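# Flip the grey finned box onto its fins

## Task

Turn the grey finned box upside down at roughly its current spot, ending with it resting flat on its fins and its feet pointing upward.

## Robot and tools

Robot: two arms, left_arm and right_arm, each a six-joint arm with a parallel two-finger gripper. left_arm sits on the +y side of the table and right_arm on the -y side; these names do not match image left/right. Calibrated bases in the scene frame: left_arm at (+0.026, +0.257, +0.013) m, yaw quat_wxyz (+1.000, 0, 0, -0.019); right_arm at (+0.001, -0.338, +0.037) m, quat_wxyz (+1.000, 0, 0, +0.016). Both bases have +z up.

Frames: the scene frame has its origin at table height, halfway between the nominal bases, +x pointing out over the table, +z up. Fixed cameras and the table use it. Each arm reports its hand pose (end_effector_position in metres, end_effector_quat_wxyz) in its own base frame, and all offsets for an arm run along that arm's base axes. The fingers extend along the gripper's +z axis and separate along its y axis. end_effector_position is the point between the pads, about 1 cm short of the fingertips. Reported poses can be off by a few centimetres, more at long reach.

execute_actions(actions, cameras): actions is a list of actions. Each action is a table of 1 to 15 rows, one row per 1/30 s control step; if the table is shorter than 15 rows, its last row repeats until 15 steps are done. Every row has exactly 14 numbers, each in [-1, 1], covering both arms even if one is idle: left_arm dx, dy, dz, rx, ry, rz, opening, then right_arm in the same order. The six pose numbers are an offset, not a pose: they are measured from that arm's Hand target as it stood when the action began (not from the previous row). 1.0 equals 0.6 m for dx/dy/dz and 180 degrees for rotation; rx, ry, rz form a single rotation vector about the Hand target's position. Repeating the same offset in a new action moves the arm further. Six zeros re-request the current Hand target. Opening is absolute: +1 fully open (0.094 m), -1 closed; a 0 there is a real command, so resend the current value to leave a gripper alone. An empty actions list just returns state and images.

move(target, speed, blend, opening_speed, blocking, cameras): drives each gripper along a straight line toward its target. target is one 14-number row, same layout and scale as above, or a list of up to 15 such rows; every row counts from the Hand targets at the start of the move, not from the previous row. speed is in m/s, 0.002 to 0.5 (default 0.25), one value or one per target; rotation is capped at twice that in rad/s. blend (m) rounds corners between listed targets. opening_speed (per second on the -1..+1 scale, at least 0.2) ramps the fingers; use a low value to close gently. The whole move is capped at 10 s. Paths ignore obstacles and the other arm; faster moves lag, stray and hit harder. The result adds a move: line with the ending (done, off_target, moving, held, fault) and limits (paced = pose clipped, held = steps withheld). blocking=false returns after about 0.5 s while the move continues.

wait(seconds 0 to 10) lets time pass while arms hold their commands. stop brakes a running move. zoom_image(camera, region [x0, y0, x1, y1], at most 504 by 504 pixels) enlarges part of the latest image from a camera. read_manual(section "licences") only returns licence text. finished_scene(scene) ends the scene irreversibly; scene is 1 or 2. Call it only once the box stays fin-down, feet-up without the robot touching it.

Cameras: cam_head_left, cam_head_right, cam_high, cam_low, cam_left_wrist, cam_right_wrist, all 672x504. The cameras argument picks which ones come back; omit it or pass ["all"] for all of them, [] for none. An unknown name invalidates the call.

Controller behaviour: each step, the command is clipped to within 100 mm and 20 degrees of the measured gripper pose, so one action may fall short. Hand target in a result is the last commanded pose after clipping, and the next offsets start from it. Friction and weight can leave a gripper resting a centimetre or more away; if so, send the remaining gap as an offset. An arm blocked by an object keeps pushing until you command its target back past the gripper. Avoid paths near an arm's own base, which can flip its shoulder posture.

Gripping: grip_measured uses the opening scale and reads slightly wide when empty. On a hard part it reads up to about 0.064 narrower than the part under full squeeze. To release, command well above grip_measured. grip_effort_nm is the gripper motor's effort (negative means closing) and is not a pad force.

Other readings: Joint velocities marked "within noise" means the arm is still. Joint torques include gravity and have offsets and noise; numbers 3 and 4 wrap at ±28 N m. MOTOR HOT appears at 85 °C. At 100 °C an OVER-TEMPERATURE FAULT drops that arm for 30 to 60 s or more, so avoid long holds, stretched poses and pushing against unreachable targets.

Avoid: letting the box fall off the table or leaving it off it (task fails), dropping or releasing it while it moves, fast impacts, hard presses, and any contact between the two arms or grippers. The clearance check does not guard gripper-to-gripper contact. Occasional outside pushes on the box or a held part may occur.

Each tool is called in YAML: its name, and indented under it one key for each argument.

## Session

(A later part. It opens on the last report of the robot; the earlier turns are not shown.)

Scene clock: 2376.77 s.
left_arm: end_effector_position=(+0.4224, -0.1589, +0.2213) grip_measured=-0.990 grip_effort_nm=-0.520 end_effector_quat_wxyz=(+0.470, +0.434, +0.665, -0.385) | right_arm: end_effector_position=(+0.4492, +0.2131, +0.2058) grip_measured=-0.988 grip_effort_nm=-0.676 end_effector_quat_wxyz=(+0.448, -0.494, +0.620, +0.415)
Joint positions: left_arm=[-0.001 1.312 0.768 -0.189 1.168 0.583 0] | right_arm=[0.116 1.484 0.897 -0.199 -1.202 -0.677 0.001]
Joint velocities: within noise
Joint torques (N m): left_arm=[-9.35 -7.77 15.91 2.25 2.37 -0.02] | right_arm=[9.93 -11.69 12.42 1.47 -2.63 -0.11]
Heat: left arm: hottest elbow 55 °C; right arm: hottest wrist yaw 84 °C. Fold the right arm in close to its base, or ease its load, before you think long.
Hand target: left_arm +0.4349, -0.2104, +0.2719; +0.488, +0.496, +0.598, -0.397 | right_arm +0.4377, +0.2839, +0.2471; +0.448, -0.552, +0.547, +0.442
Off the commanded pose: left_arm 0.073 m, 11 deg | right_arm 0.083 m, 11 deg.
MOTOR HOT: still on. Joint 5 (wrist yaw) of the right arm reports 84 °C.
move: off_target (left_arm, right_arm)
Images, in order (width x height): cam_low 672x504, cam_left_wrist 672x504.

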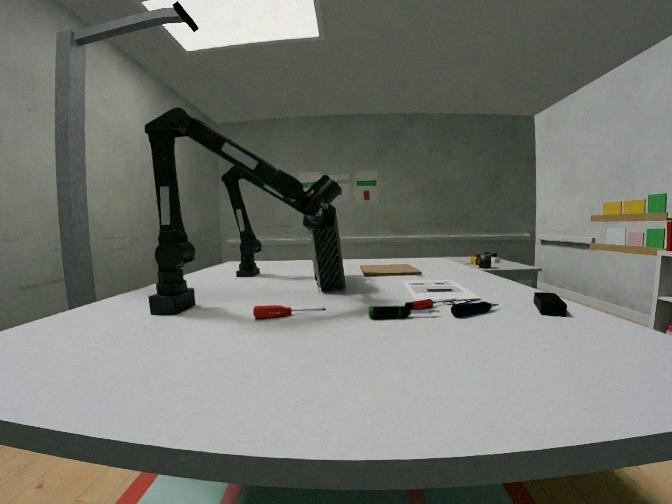

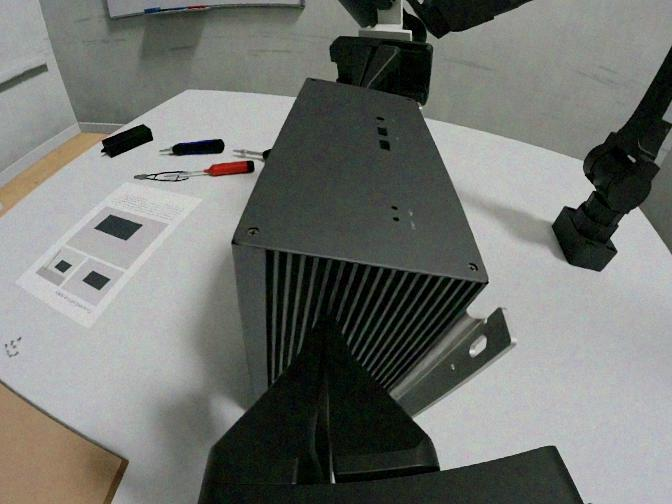

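move:
  target: [0.05,0.01,-0.008,0,0,0,-1,0.05,0.007,-0.008,0,0,0,-1]
  speed: 0.06
  cameras: ["cam_left_wrist", "cam_low"]

zoom_image:
  camera: "cam_low"
  region: [280, 160, 380, 310]

Scene clock: 2389.87 s.
left_arm: end_effector_position=(+0.4534, -0.1528, +0.2207) grip_measured=-0.990 grip_effort_nm=-0.520 end_effector_quat_wxyz=(+0.472, +0.436, +0.662, -0.386) | right_arm: end_effector_position=(+0.4777, +0.2172, +0.2063) grip_measured=-0.988 grip_effort_nm=-0.667 end_effector_quat_wxyz=(+0.450, -0.497, +0.613, +0.418)
Joint positions: left_arm=[0.015 1.399 0.85 -0.204 1.185 0.613 0] | right_arm=[0.116 1.559 0.98 -0.206 -1.216 -0.686 0.001]
Joint velocities: within noise
Joint torques (N m): left_arm=[-9.17 -8.94 15.43 2.19 2.29 -0.04] | right_arm=[9.64 -12.51 12.27 1.57 -2.17 -0.14]
Heat: left arm: hottest elbow 60 °C; right arm: hottest wrist yaw 73 °C.
Hand target: left_arm +0.4649, -0.2044, +0.2672; +0.488, +0.496, +0.598, -0.398 | right_arm +0.4677, +0.2881, +0.2424; +0.448, -0.552, +0.547, +0.442
Off the commanded pose: left_arm 0.070 m, 10 deg | right_arm 0.080 m, 10 deg.
MOTOR HOT: cleared for the motors of the right arm.
move: off_target (left_arm, right_arm)
Images, in order (width x height): cam_low 672x504, cam_left_wrist 672x504.

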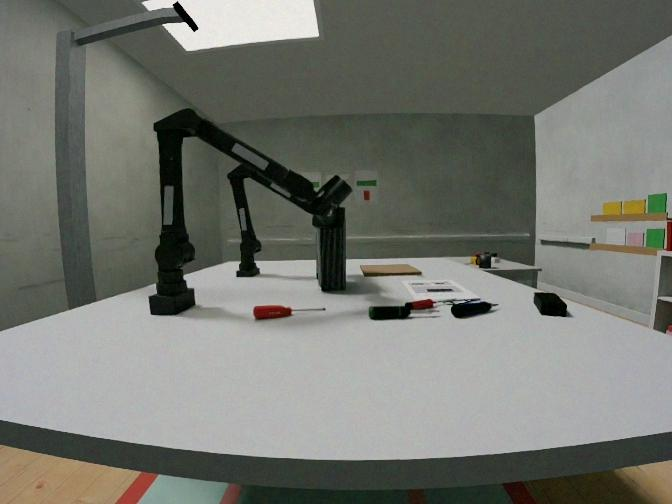

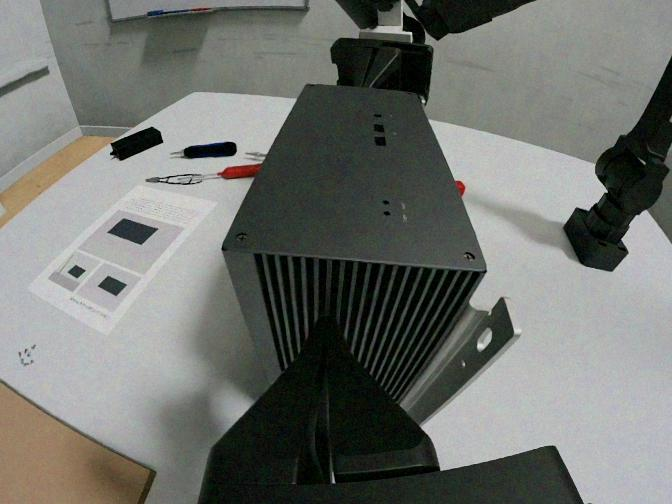

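Scaled by 3.360.

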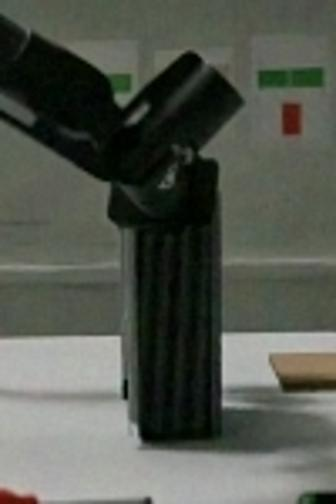

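move:
  target: [0,0,-0.08,0,0,0,-1,0,0,-0.08,0,0,0,-1]
  speed: 0.06
  cameras: ["cam_left_wrist", "cam_low"]

Scene clock: 2396.03 s.
left_arm: end_effector_position=(+0.4686, -0.1461, +0.2154) grip_measured=-0.990 grip_effort_nm=-0.520 end_effector_quat_wxyz=(+0.501, +0.451, +0.641, -0.368) | right_arm: end_effector_position=(+0.4851, +0.2231, +0.2045) grip_measured=-0.988 grip_effort_nm=-0.667 end_effector_quat_wxyz=(+0.476, -0.518, +0.581, +0.410)
Joint positions: left_arm=[0.031 1.444 0.85 -0.086 1.201 0.625 0] | right_arm=[0.122 1.59 0.98 -0.097 -1.241 -0.697 0.001]
Joint velocities: within noise
Joint torques (N m): left_arm=[-10.52 -7.18 10.47 2.32 1.56 -0.04] | right_arm=[9.7 -8.94 8.68 1.83 -0.9 -0.16]
Heat: left arm: hottest elbow 58 °C; right arm: hottest wrist yaw 69 °C.
Hand target: left_arm +0.4649, -0.2045, +0.2193; +0.488, +0.497, +0.598, -0.397 | right_arm +0.4676, +0.2881, +0.1943; +0.448, -0.552, +0.547, +0.442
Off the commanded pose: left_arm 0.059 m, 8 deg | right_arm 0.068 m, 7 deg.
move: off_target (left_arm, right_arm)
Images, in order (width x height): cam_low 672x504, cam_left_wrist 672x504.

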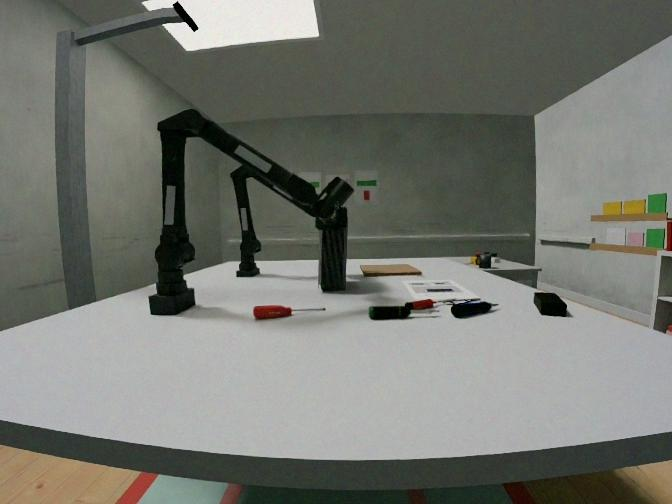

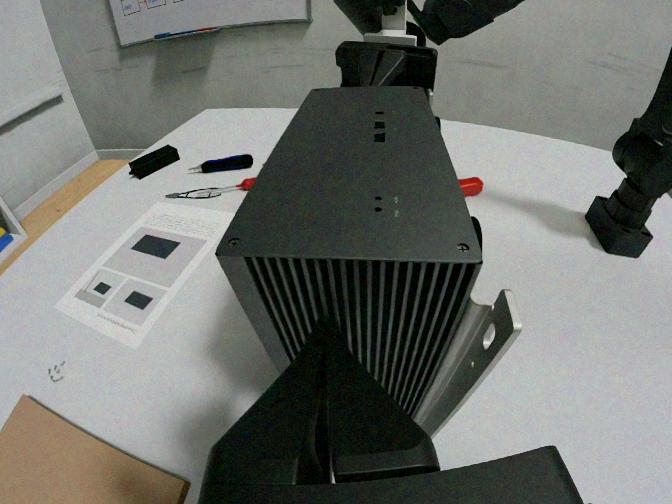

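move:
  target: [-0.031,0.147,0.01,0,0,0,-1,0.0515,-0.165,0.02,0,0,0,-1]
  speed: 0.06
  cameras: ["cam_left_wrist", "cam_right_wrist", "cam_low"]

Scene clock: 2437.20 s.
left_arm: end_effector_position=(+0.4317, -0.1209, +0.2199) grip_measured=-0.990 grip_effort_nm=-0.520 end_effector_quat_wxyz=(+0.482, +0.493, +0.602, -0.403) | right_arm: end_effector_position=(+0.4828, +0.1933, +0.1968) grip_measured=-0.988 grip_effort_nm=-0.662 end_effector_quat_wxyz=(-0.437, +0.548, -0.553, -0.451)
Joint positions: left_arm=[0.111 1.456 0.939 -0.711 1.346 1.209 0] | right_arm=[0.053 1.707 1.184 -0.857 -1.354 -1.355 0.001]
Joint velocities: within noise
Joint torques (N m): left_arm=[-0.03 -7.77 11.06 0.7 0.82 -0.05] | right_arm=[-1.44 -12.1 10.17 0.4 -0.82 -0.15]
Heat: left arm: hottest elbow 52 °C; right arm: hottest wrist yaw 53 °C.
Hand target: left_arm +0.4464, -0.1161, +0.2252; +0.488, +0.496, +0.598, -0.397 | right_arm +0.4985, +0.1891, +0.2063; -0.448, +0.552, -0.547, -0.442
Off the commanded pose: left_arm 0.016 m, 1 deg | right_arm 0.019 m, 2 deg.
move: off_target (left_arm, right_arm)
Images, in order (width x height): cam_low 672x504, cam_left_wrist 672x504, cam_right_wrist 672x504.

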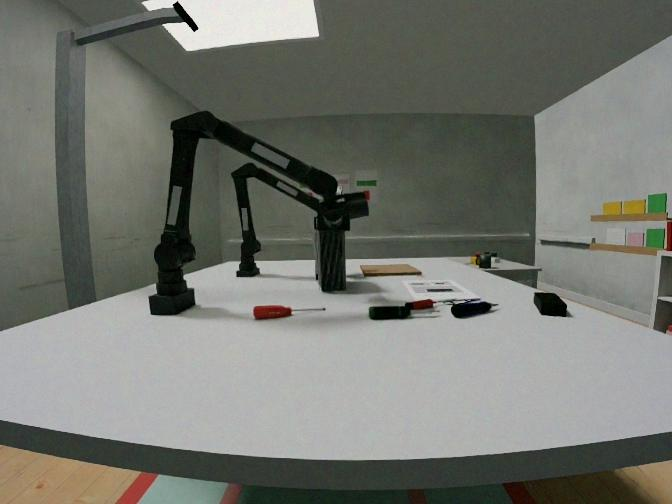

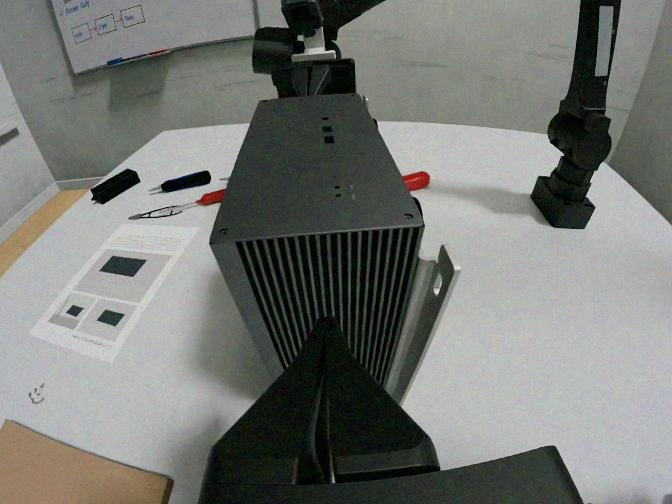

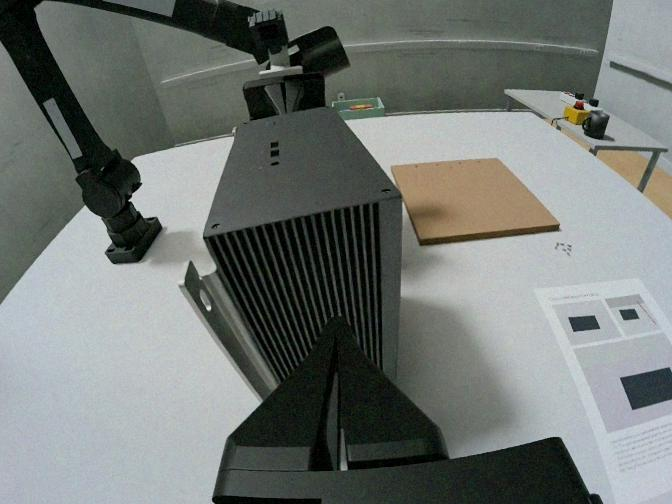

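move:
  target:
    - [0.134,0.052,-0.042,0.0545,0.0108,0,-1,0.109,-0.015,-0.027,-0.0556,0,0.0439,-1]
    - [0.134,0.027,-0.317,0.0545,0.0108,0,-1,0.109,0.0265,-0.319,-0.0556,0,0.0439,-1]
  speed: 0.15
  blend: 0.03
  cameras: ["cam_left_wrist", "cam_right_wrist", "cam_head_left"]

Scene clock: 2577.93 s.
left_arm: end_effector_position=(+0.5283, -0.0951, +0.0481) grip_measured=-0.990 grip_effort_nm=-0.515 end_effector_quat_wxyz=(+0.442, +0.534, +0.633, -0.345) | right_arm: end_effector_position=(+0.5634, +0.1977, +0.0158) grip_measured=-0.988 grip_effort_nm=-0.662 end_effector_quat_wxyz=(-0.368, +0.623, -0.547, -0.421)
Joint positions: left_arm=[0.124 1.934 1.126 -0.555 1.182 1.385 0] | right_arm=[0.069 2.207 1.522 -1.043 -1.181 -1.737 0.001]
Joint velocities: within noise
Joint torques (N m): left_arm=[-1.55 -12.86 6.09 1.35 0.63 -0.33] | right_arm=[0.38 -18.37 6.24 0.7 -0.85 0.03]
Heat: left arm: hottest elbow 51 °C; right arm: hottest elbow 48 °C.
Hand target: left_arm +0.5267, -0.1002, +0.0351; +0.434, +0.530, +0.638, -0.353 | right_arm +0.5639, +0.2050, +0.0148; -0.367, +0.625, -0.544, -0.423
Off the commanded pose: left_arm 0.014 m, 2 deg | right_arm 0.007 m, 0 deg.
move: off_target (left_arm)
Images, in order (width x height): cam_head_left 672x504, cam_left_wrist 672x504, cam_right_wrist 672x504.

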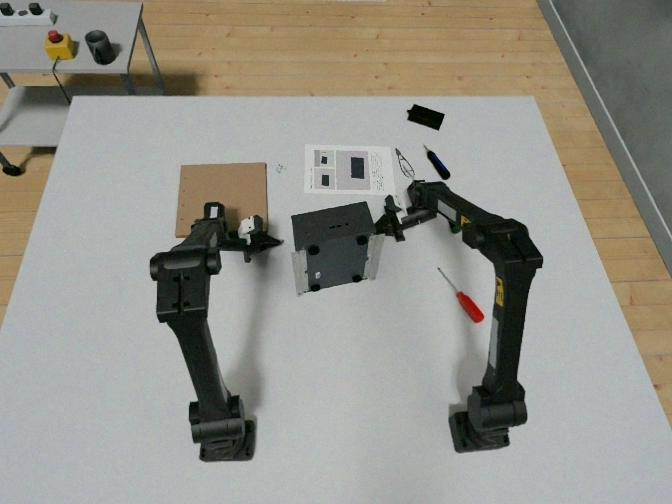

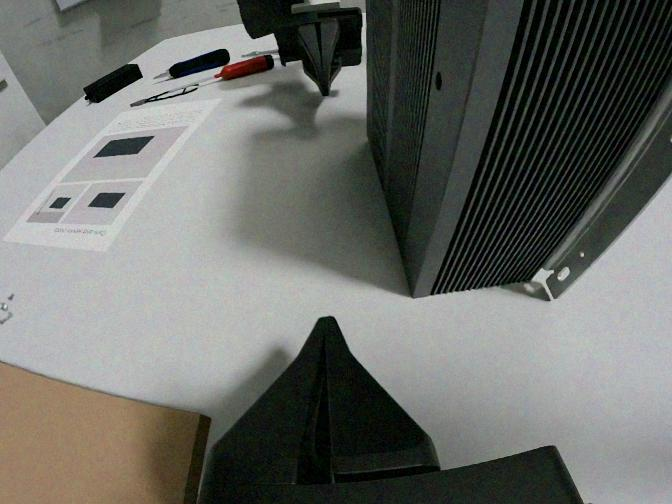

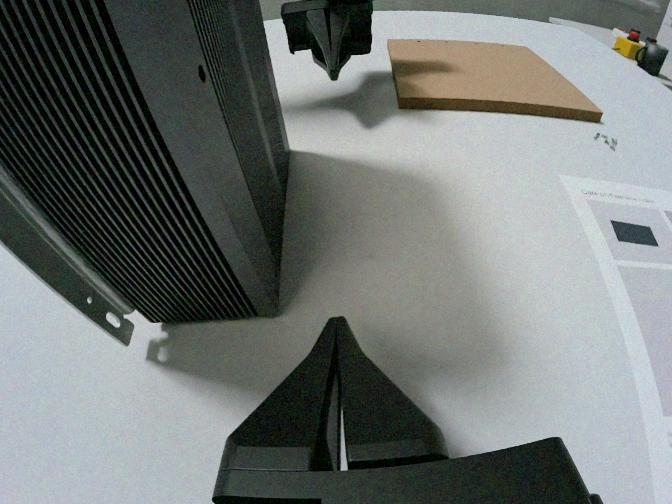

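execute_actions:
  actions: []
  cameras: ["cam_head_left","cam_low","cam_left_wrist","cam_right_wrist"]

Scene clock: 2615.50 s.
left_arm: end_effector_position=(+0.5285, -0.0951, +0.0481) grip_measured=-0.990 grip_effort_nm=-0.520 end_effector_quat_wxyz=(+0.443, +0.534, +0.633, -0.345) | right_arm: end_effector_position=(+0.5634, +0.1977, +0.0158) grip_measured=-0.988 grip_effort_nm=-0.672 end_effector_quat_wxyz=(-0.367, +0.623, -0.547, -0.421)
Joint positions: left_arm=[0.124 1.934 1.126 -0.554 1.182 1.384 0] | right_arm=[0.069 2.207 1.522 -1.043 -1.181 -1.736 0.001]
Joint velocities: within noise
Joint torques (N m): left_arm=[-1.55 -12.92 6.12 1.33 0.63 -0.33] | right_arm=[0.26 -19.08 6.17 0.42 -0.84 0.05]
Heat: left arm: hottest elbow 47 °C; right arm: hottest elbow 42 °C.
Hand target: left_arm +0.5267, -0.1002, +0.0351; +0.434, +0.530, +0.638, -0.353 | right_arm +0.5639, +0.2050, +0.0148; -0.367, +0.625, -0.544, -0.423
Tool commands: left_gripper/opening=-1.0 right_gripper/opening=-1.0
Off the commanded pose: left_arm 0.014 m, 2 deg | right_arm 0.007 m, 1 deg.
Images, in order (width x height): cam_head_left 672x504, cam_low 672x504, cam_left_wrist 672x504, cam_right_wrist 672x504.

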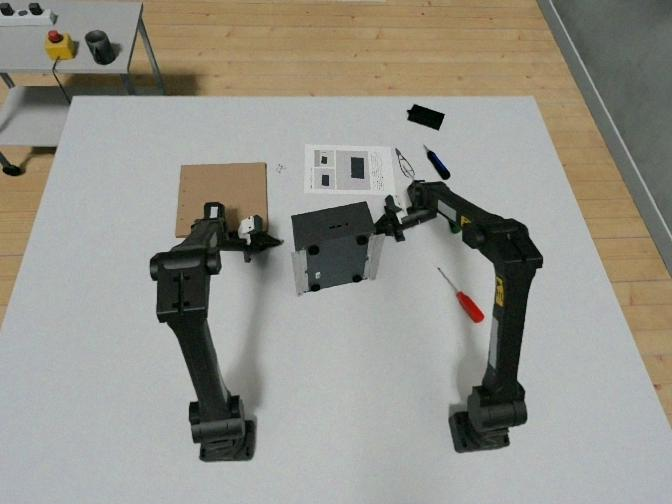

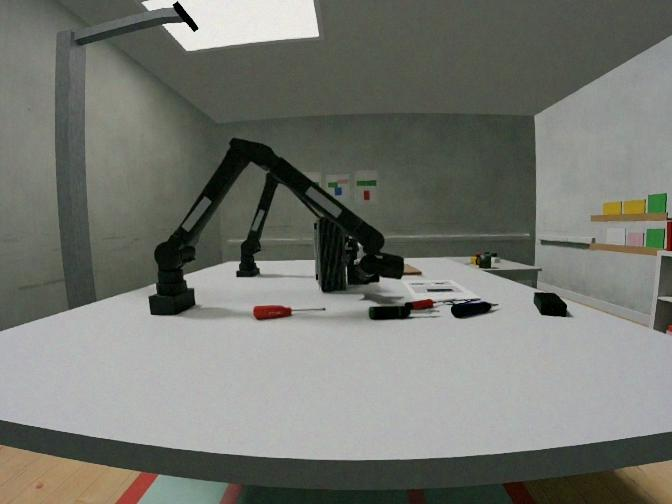

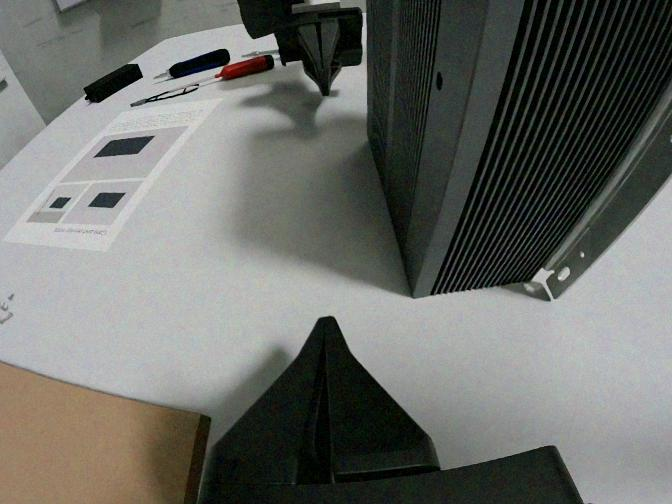

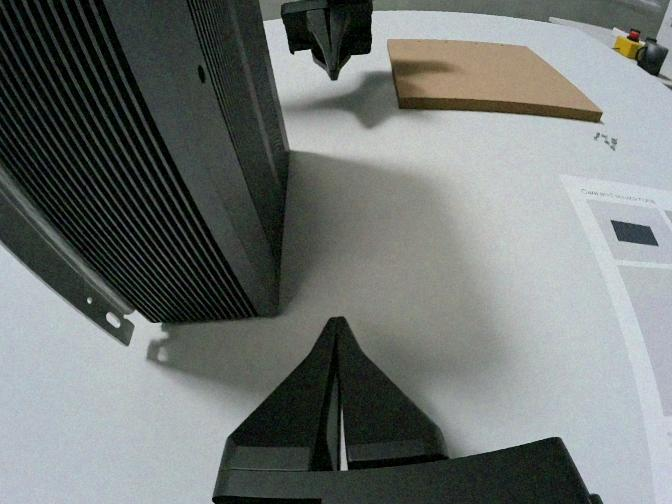

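move:
  target: [0.0283, -0.135, -0.035, 0,0,0, -1, -0.0108, 0.1667, -0.035, 0,0,0, -1]
  speed: 0.12
  cameras: ["cam_head_left","cam_low","cam_left_wrist","cam_right_wrist"]

Scene clock: 2652.67 s.
left_arm: end_effector_position=(+0.5475, -0.1788, +0.0319) grip_measured=-0.990 grip_effort_nm=-0.520 end_effector_quat_wxyz=(+0.444, +0.536, +0.629, -0.345) | right_arm: end_effector_position=(+0.5596, +0.2988, -0.0031) grip_measured=-0.988 grip_effort_nm=-0.662 end_effector_quat_wxyz=(-0.369, +0.623, -0.545, -0.422)
Joint positions: left_arm=[-0.042 1.974 1.095 -0.136 1.124 1.014 0] | right_arm=[0.238 2.207 1.449 -0.558 -1.176 -1.295 0.001]
Joint velocities: within noise
Joint torques (N m): left_arm=[-1.32 -13.04 5.79 1.99 0.52 -0.29] | right_arm=[-0.21 -18.9 5.83 1.5 -0.61 0.05]
Heat: left arm: hottest elbow 45 °C; right arm: hottest elbow 40 °C.
Hand target: left_arm +0.5438, -0.1810, +0.0140; +0.434, +0.530, +0.638, -0.353 | right_arm +0.5574, +0.3051, -0.0061; -0.367, +0.625, -0.544, -0.423
Off the commanded pose: left_arm 0.018 m, 2 deg | right_arm 0.007 m, 0 deg.
move: off_target (left_arm)
Images, in order (width x height): cam_head_left 672x504, cam_low 672x504, cam_left_wrist 672x504, cam_right_wrist 672x504.

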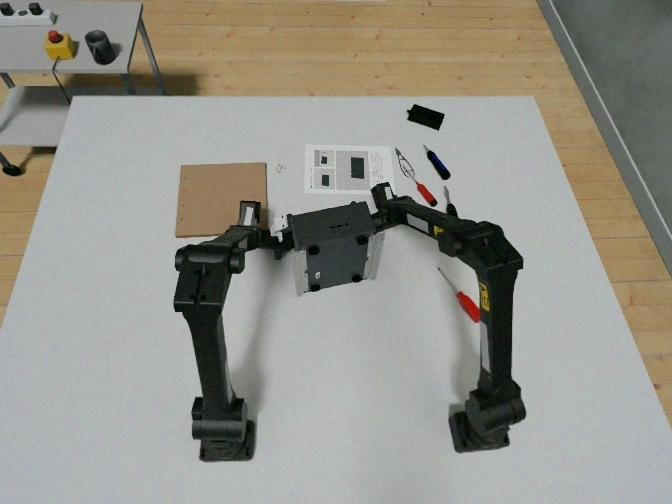

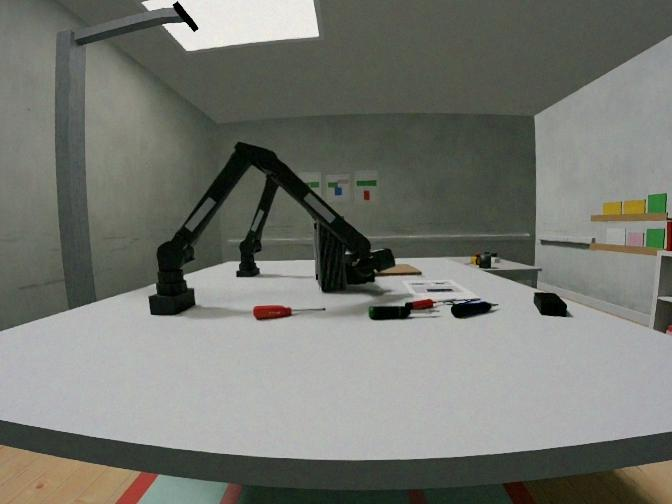

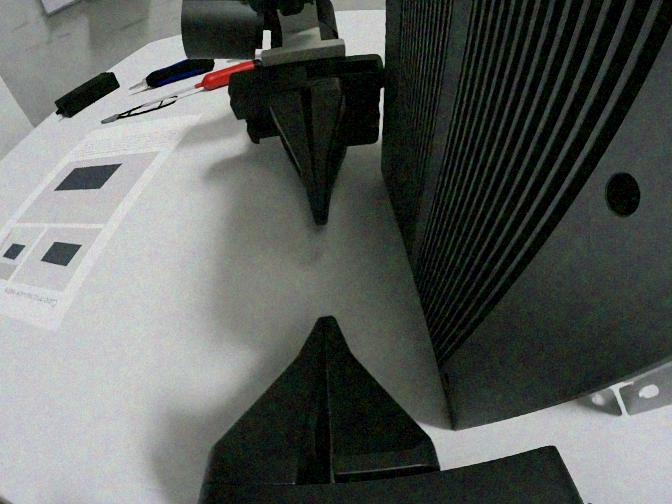

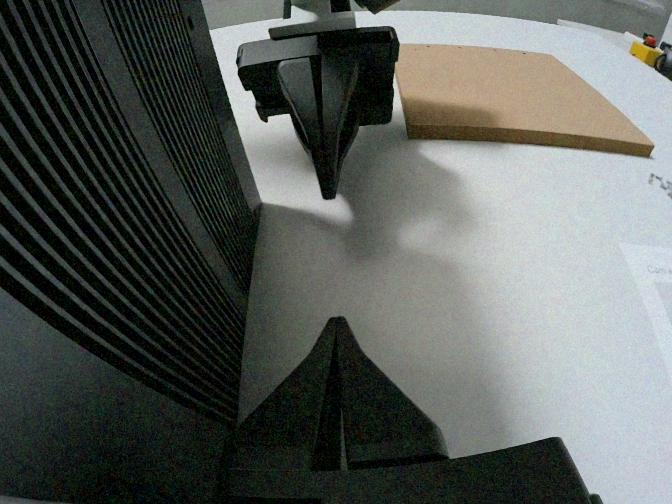

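move:
  target: [-0.163, -0.0347, 0.01, 0,0,0, -1, -0.165, -0.0232, 0, 0,0,0, -1]
  speed: 0.06
  cameras: ["cam_head_left","cam_low","cam_left_wrist","cam_right_wrist"]

Scene clock: 2687.30 s.
left_arm: end_effector_position=(+0.4619, -0.1879, +0.0219) grip_measured=-0.990 grip_effort_nm=-0.515 end_effector_quat_wxyz=(+0.446, +0.529, +0.639, -0.335) | right_arm: end_effector_position=(+0.4734, +0.2787, -0.0046) grip_measured=-0.988 grip_effort_nm=-0.657 end_effector_quat_wxyz=(-0.380, +0.624, -0.545, -0.411)
Joint positions: left_arm=[-0.077 1.846 0.8 0.121 1.079 0.911 0] | right_arm=[0.241 2.043 1.108 -0.315 -1.167 -1.251 0.001]
Joint velocities: within noise
Joint torques (N m): left_arm=[-3.43 -12.86 3.43 1.31 0.95 -0.43] | right_arm=[1.79 -16.5 3.66 0.81 -0.74 0.14]
Heat: left arm: hottest elbow 44 °C; right arm: hottest elbow 39 °C.
Hand target: left_arm +0.4459, -0.2019, +0.0200; +0.434, +0.530, +0.638, -0.353 | right_arm +0.4583, +0.2912, -0.0062; -0.366, +0.625, -0.544, -0.423
Off the commanded pose: left_arm 0.021 m, 3 deg | right_arm 0.020 m, 2 deg.
move: off_target (left_arm, right_arm)
Images, in order (width x height): cam_head_left 672x504, cam_low 672x504, cam_left_wrist 672x504, cam_right_wrist 672x504.

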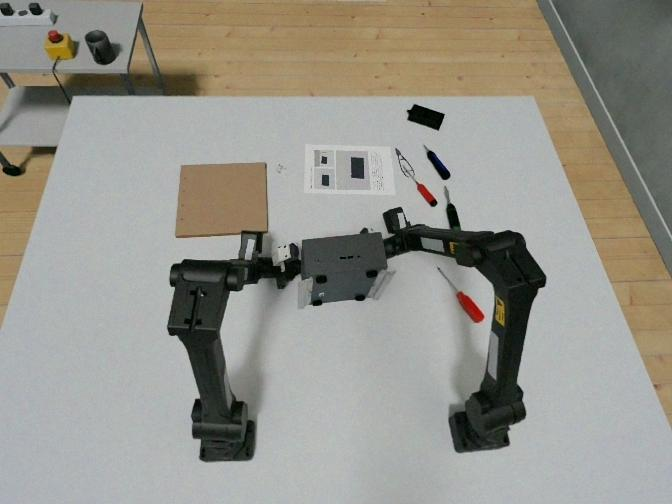

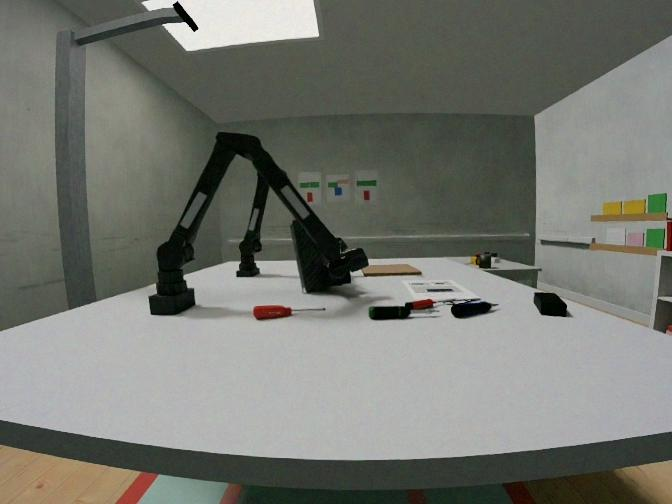

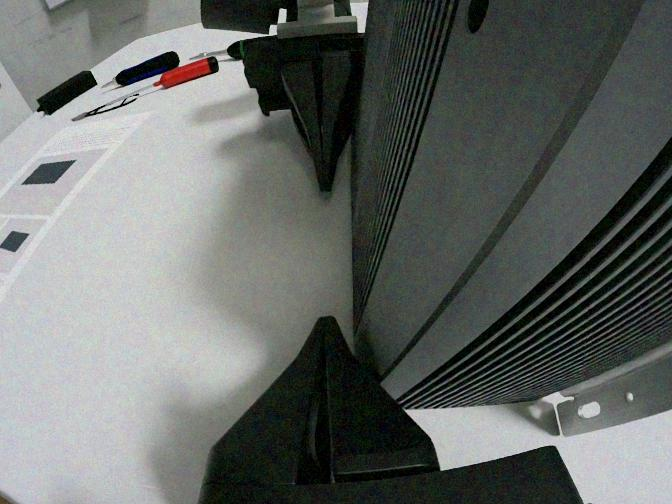

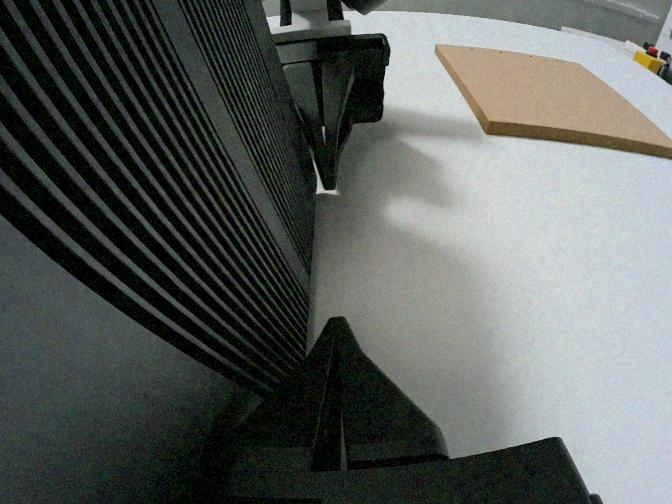

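zoom_image:
  camera: "cam_low"
  region: [220, 190, 400, 320]

zoom_image:
  camera: "cam_head_left"
  region: [220, 180, 460, 340]

Scaled by 2.800.

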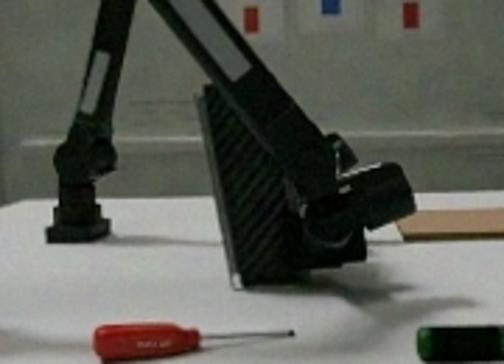

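Scaled by 2.100.

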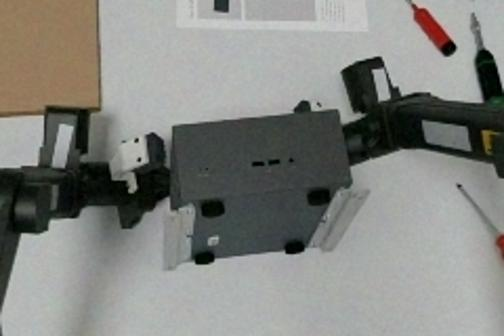

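move:
  target: [0.0913, 0.0193, 0, 0,0,0, -1, 0.0924, 0.013, 0, 0,0,0, -1]
  speed: 0.025
  cameras: ["cam_head_left","cam_low","cam_left_wrist","cam_right_wrist"]

zoom_image:
  camera: "cam_low"
  region: [220, 190, 400, 320]

Scene clock: 2761.83 s.
left_arm: end_effector_position=(+0.4914, -0.1882, +0.0249) grip_measured=-0.990 grip_effort_nm=-0.515 end_effector_quat_wxyz=(+0.434, +0.525, +0.641, -0.355) | right_arm: end_effector_position=(+0.4958, +0.2857, -0.0137) grip_measured=-0.988 grip_effort_nm=-0.667 end_effector_quat_wxyz=(-0.359, +0.617, -0.554, -0.428)
Joint positions: left_arm=[-0.068 1.896 0.917 -0.01 1.11 0.938 0] | right_arm=[0.243 2.114 1.224 -0.438 -1.174 -1.274 0.001]
Joint velocities: within noise
Joint torques (N m): left_arm=[-0.97 -11.52 7.94 1.22 0.55 -0.06] | right_arm=[0.73 -15.27 9.46 0.69 -0.6 0.09]
Heat: left arm: hottest elbow 41 °C; right arm: hottest elbow 36 °C.
Hand target: left_arm +0.5008, -0.1902, +0.0201; +0.434, +0.530, +0.638, -0.353 | right_arm +0.5138, +0.2990, -0.0061; -0.367, +0.625, -0.544, -0.423
Off the commanded pose: left_arm 0.011 m, 1 deg | right_arm 0.023 m, 2 deg.
move: off_target (left_arm, right_arm)
Images, in order (width x height): cam_head_left 672x504, cam_low 672x504, cam_left_wrist 672x504, cam_right_wrist 672x504.

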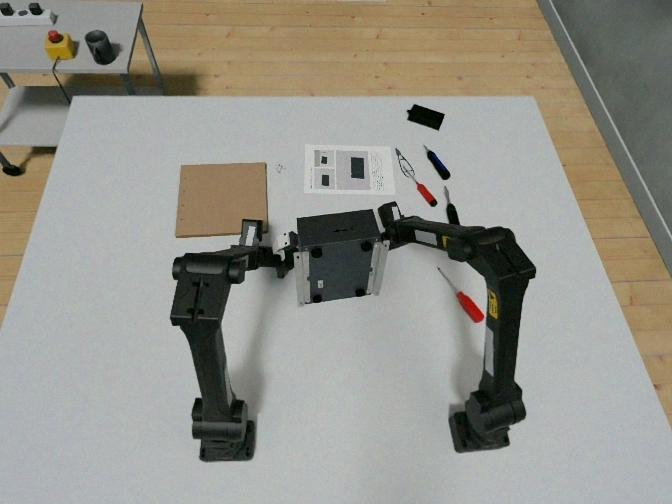

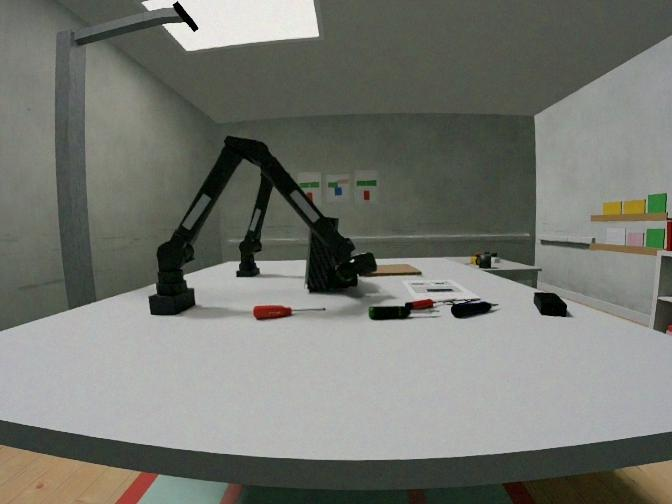

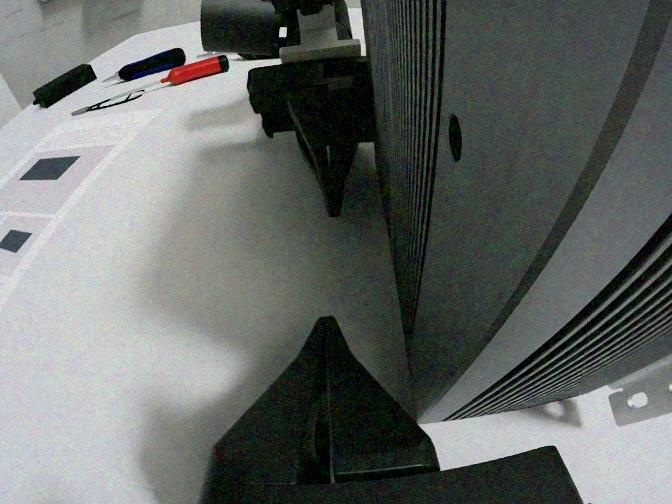

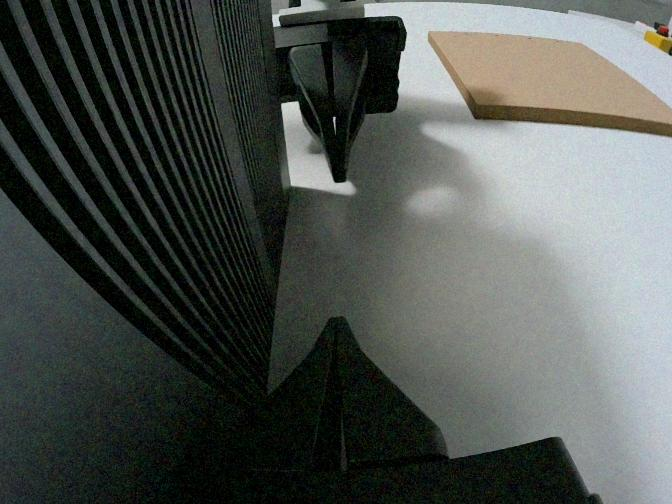

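Scaled by 2.800.

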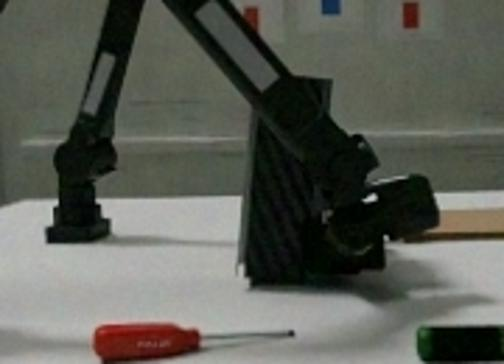

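move:
  target: [0.05, 0.0106, 0, 0,0,0, -1, 0.05, 0.007, 0, 0,0,0, -1]
  speed: 0.03
  cameras: ["cam_head_left","cam_low","cam_left_wrist","cam_right_wrist"]

zoom_image:
  camera: "cam_low"
  region: [270, 200, 390, 310]

Scene clock: 2782.90 s.
left_arm: end_effector_position=(+0.5200, -0.1863, +0.0267) grip_measured=-0.990 grip_effort_nm=-0.515 end_effector_quat_wxyz=(+0.433, +0.528, +0.638, -0.355) | right_arm: end_effector_position=(+0.5356, +0.2938, -0.0076) grip_measured=-0.988 grip_effort_nm=-0.662 end_effector_quat_wxyz=(-0.367, +0.621, -0.548, -0.423)
Joint positions: left_arm=[-0.06 1.94 1.013 -0.088 1.116 0.97 0] | right_arm=[0.24 2.169 1.358 -0.501 -1.175 -1.282 0.001]
Joint velocities: within noise
Joint torques (N m): left_arm=[-0.32 -12.1 8.42 1.02 0.71 -0.05] | right_arm=[0.21 -16.62 8.31 0.8 -0.62 0.04]
Heat: left arm: hottest elbow 41 °C; right arm: hottest elbow 40 °C.
Hand target: left_arm +0.5307, -0.1840, +0.0200; +0.434, +0.530, +0.638, -0.353 | right_arm +0.5438, +0.3031, -0.0061; -0.367, +0.625, -0.544, -0.423
Off the commanded pose: left_arm 0.013 m, 0 deg | right_arm 0.013 m, 1 deg.
move: off_target (left_arm, right_arm)
Images, in order (width x height): cam_head_left 672x504, cam_low 672x504, cam_left_wrist 672x504, cam_right_wrist 672x504.

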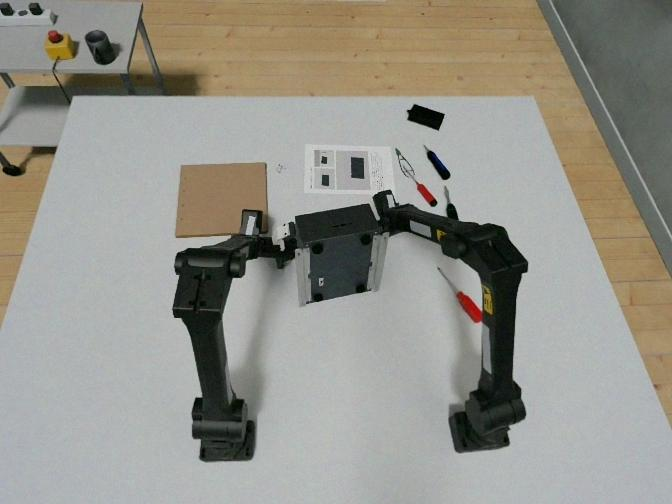

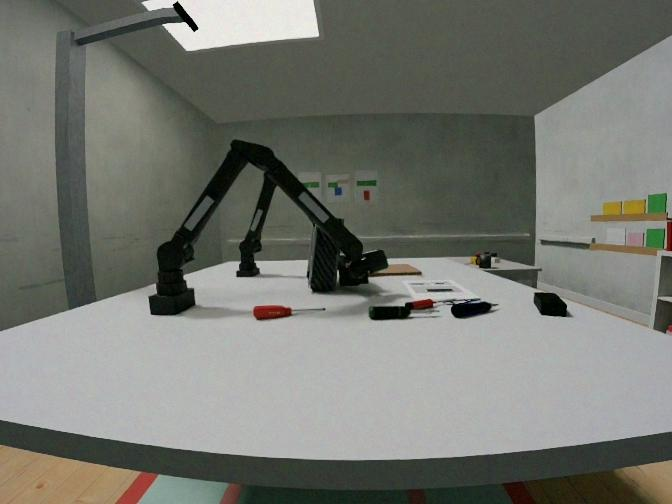

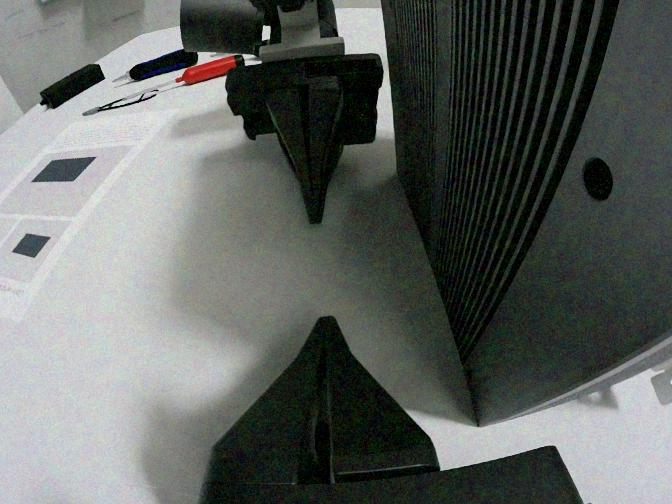

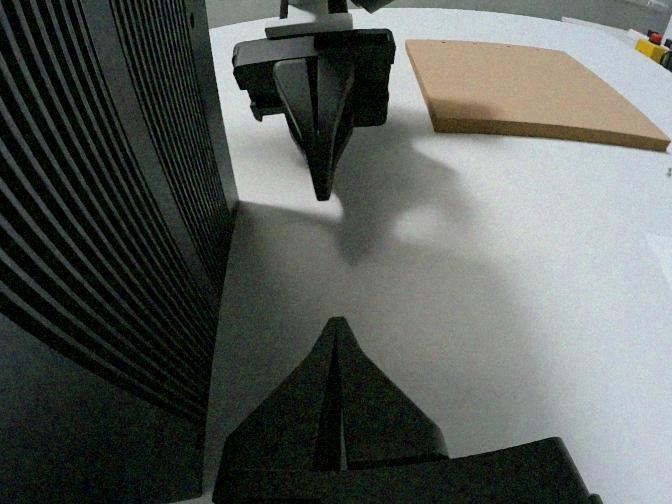

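Scaled by 4.200.

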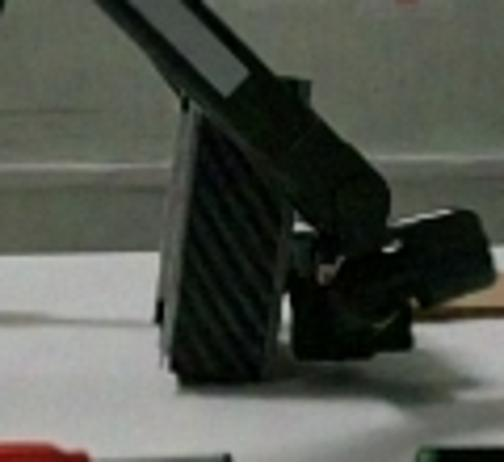

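move:
  target:
    - [-0.045, 0.2117, 0.0167, 0,0,0, -1, 0.0338, -0.214, 0.01, 0,0,0, -1]
    - [-0.2382, 0.1293, 0.305, -0.0544,-0.0106,0, -1, -0.1643, -0.26, 0.31, 0.055,0.0078,0, -1]
  speed: 0.15
  cameras: ["cam_head_left","cam_low","cam_left_wrist","cam_right_wrist"]

zoom_image:
  camera: "cam_low"
  region: [270, 200, 390, 310]

zoom_image:
  camera: "cam_head_left"
  region: [220, 180, 460, 340]

Scene clock: 2945.90 s.
left_arm: end_effector_position=(+0.3910, -0.1023, +0.1996) grip_measured=-0.990 grip_effort_nm=-0.520 end_effector_quat_wxyz=(+0.489, +0.496, +0.599, -0.395) | right_arm: end_effector_position=(+0.4439, +0.1539, +0.1753) grip_measured=-0.988 grip_effort_nm=-0.657 end_effector_quat_wxyz=(-0.408, +0.584, -0.527, -0.463)
Joint positions: left_arm=[0.174 1.421 0.851 -0.88 1.357 1.459 0] | right_arm=[-0.025 1.805 1.246 -1.527 -1.294 -2.09 0.001]
Joint velocities: within noise
Joint torques (N m): left_arm=[-1.44 -9.47 6.93 0.77 0.85 -0.34] | right_arm=[-1.49 -14.56 5.91 -0.72 -0.79 -0.17]
Heat: left arm: hottest elbow 44 °C; right arm: hottest elbow 44 °C.
Hand target: left_arm +0.3878, -0.1064, +0.2030; +0.488, +0.497, +0.598, -0.397 | right_arm +0.4452, +0.1472, +0.1800; -0.413, +0.586, -0.510, -0.476
Off the commanded pose: left_arm 0.006 m, 0 deg | right_arm 0.008 m, 3 deg.
joint sent to its limit (right arm) — joint 6 (wrist roll), lower limit. The joint targets are off in orientation, not in position.
move: off_target (right_arm)
Images, in order (width x height): cam_head_left 672x504, cam_low 672x504, cam_left_wrist 672x504, cam_right_wrist 672x504.

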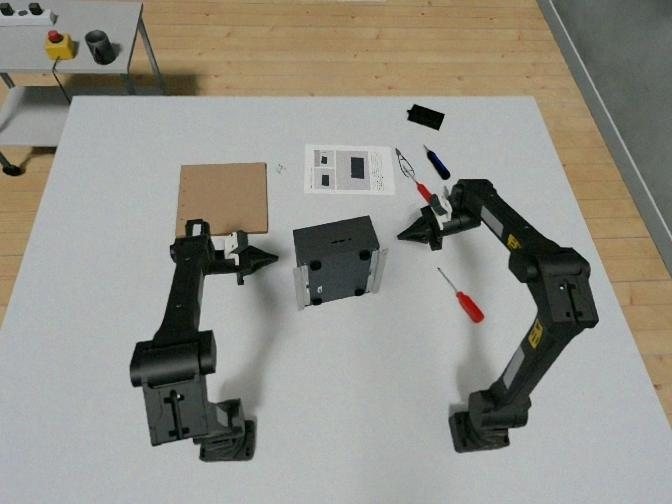

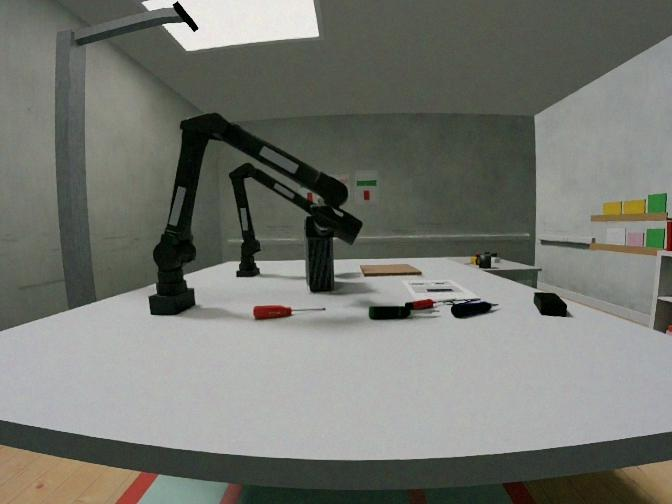

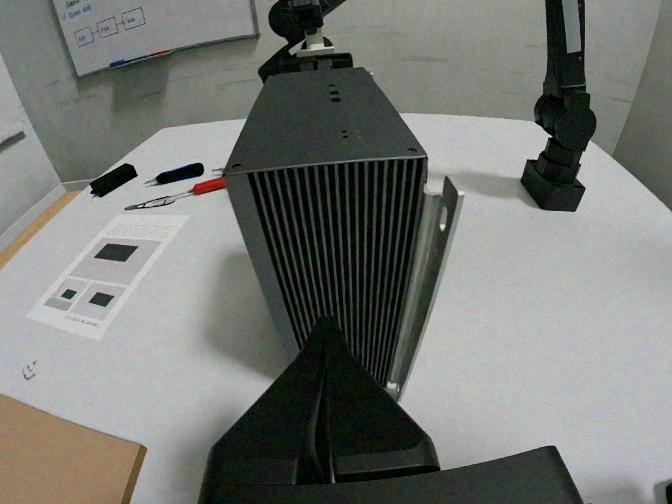

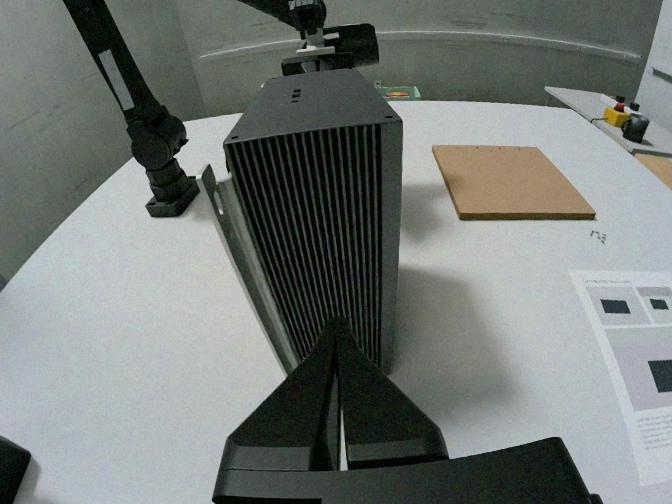

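Scaled by 4.200.

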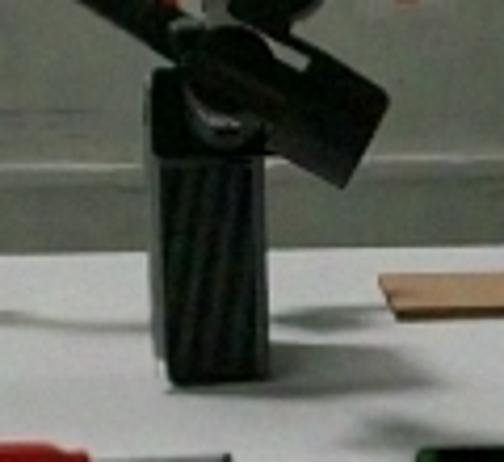

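Scaled by 2.100.

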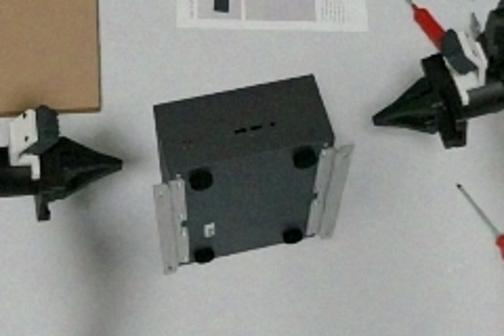

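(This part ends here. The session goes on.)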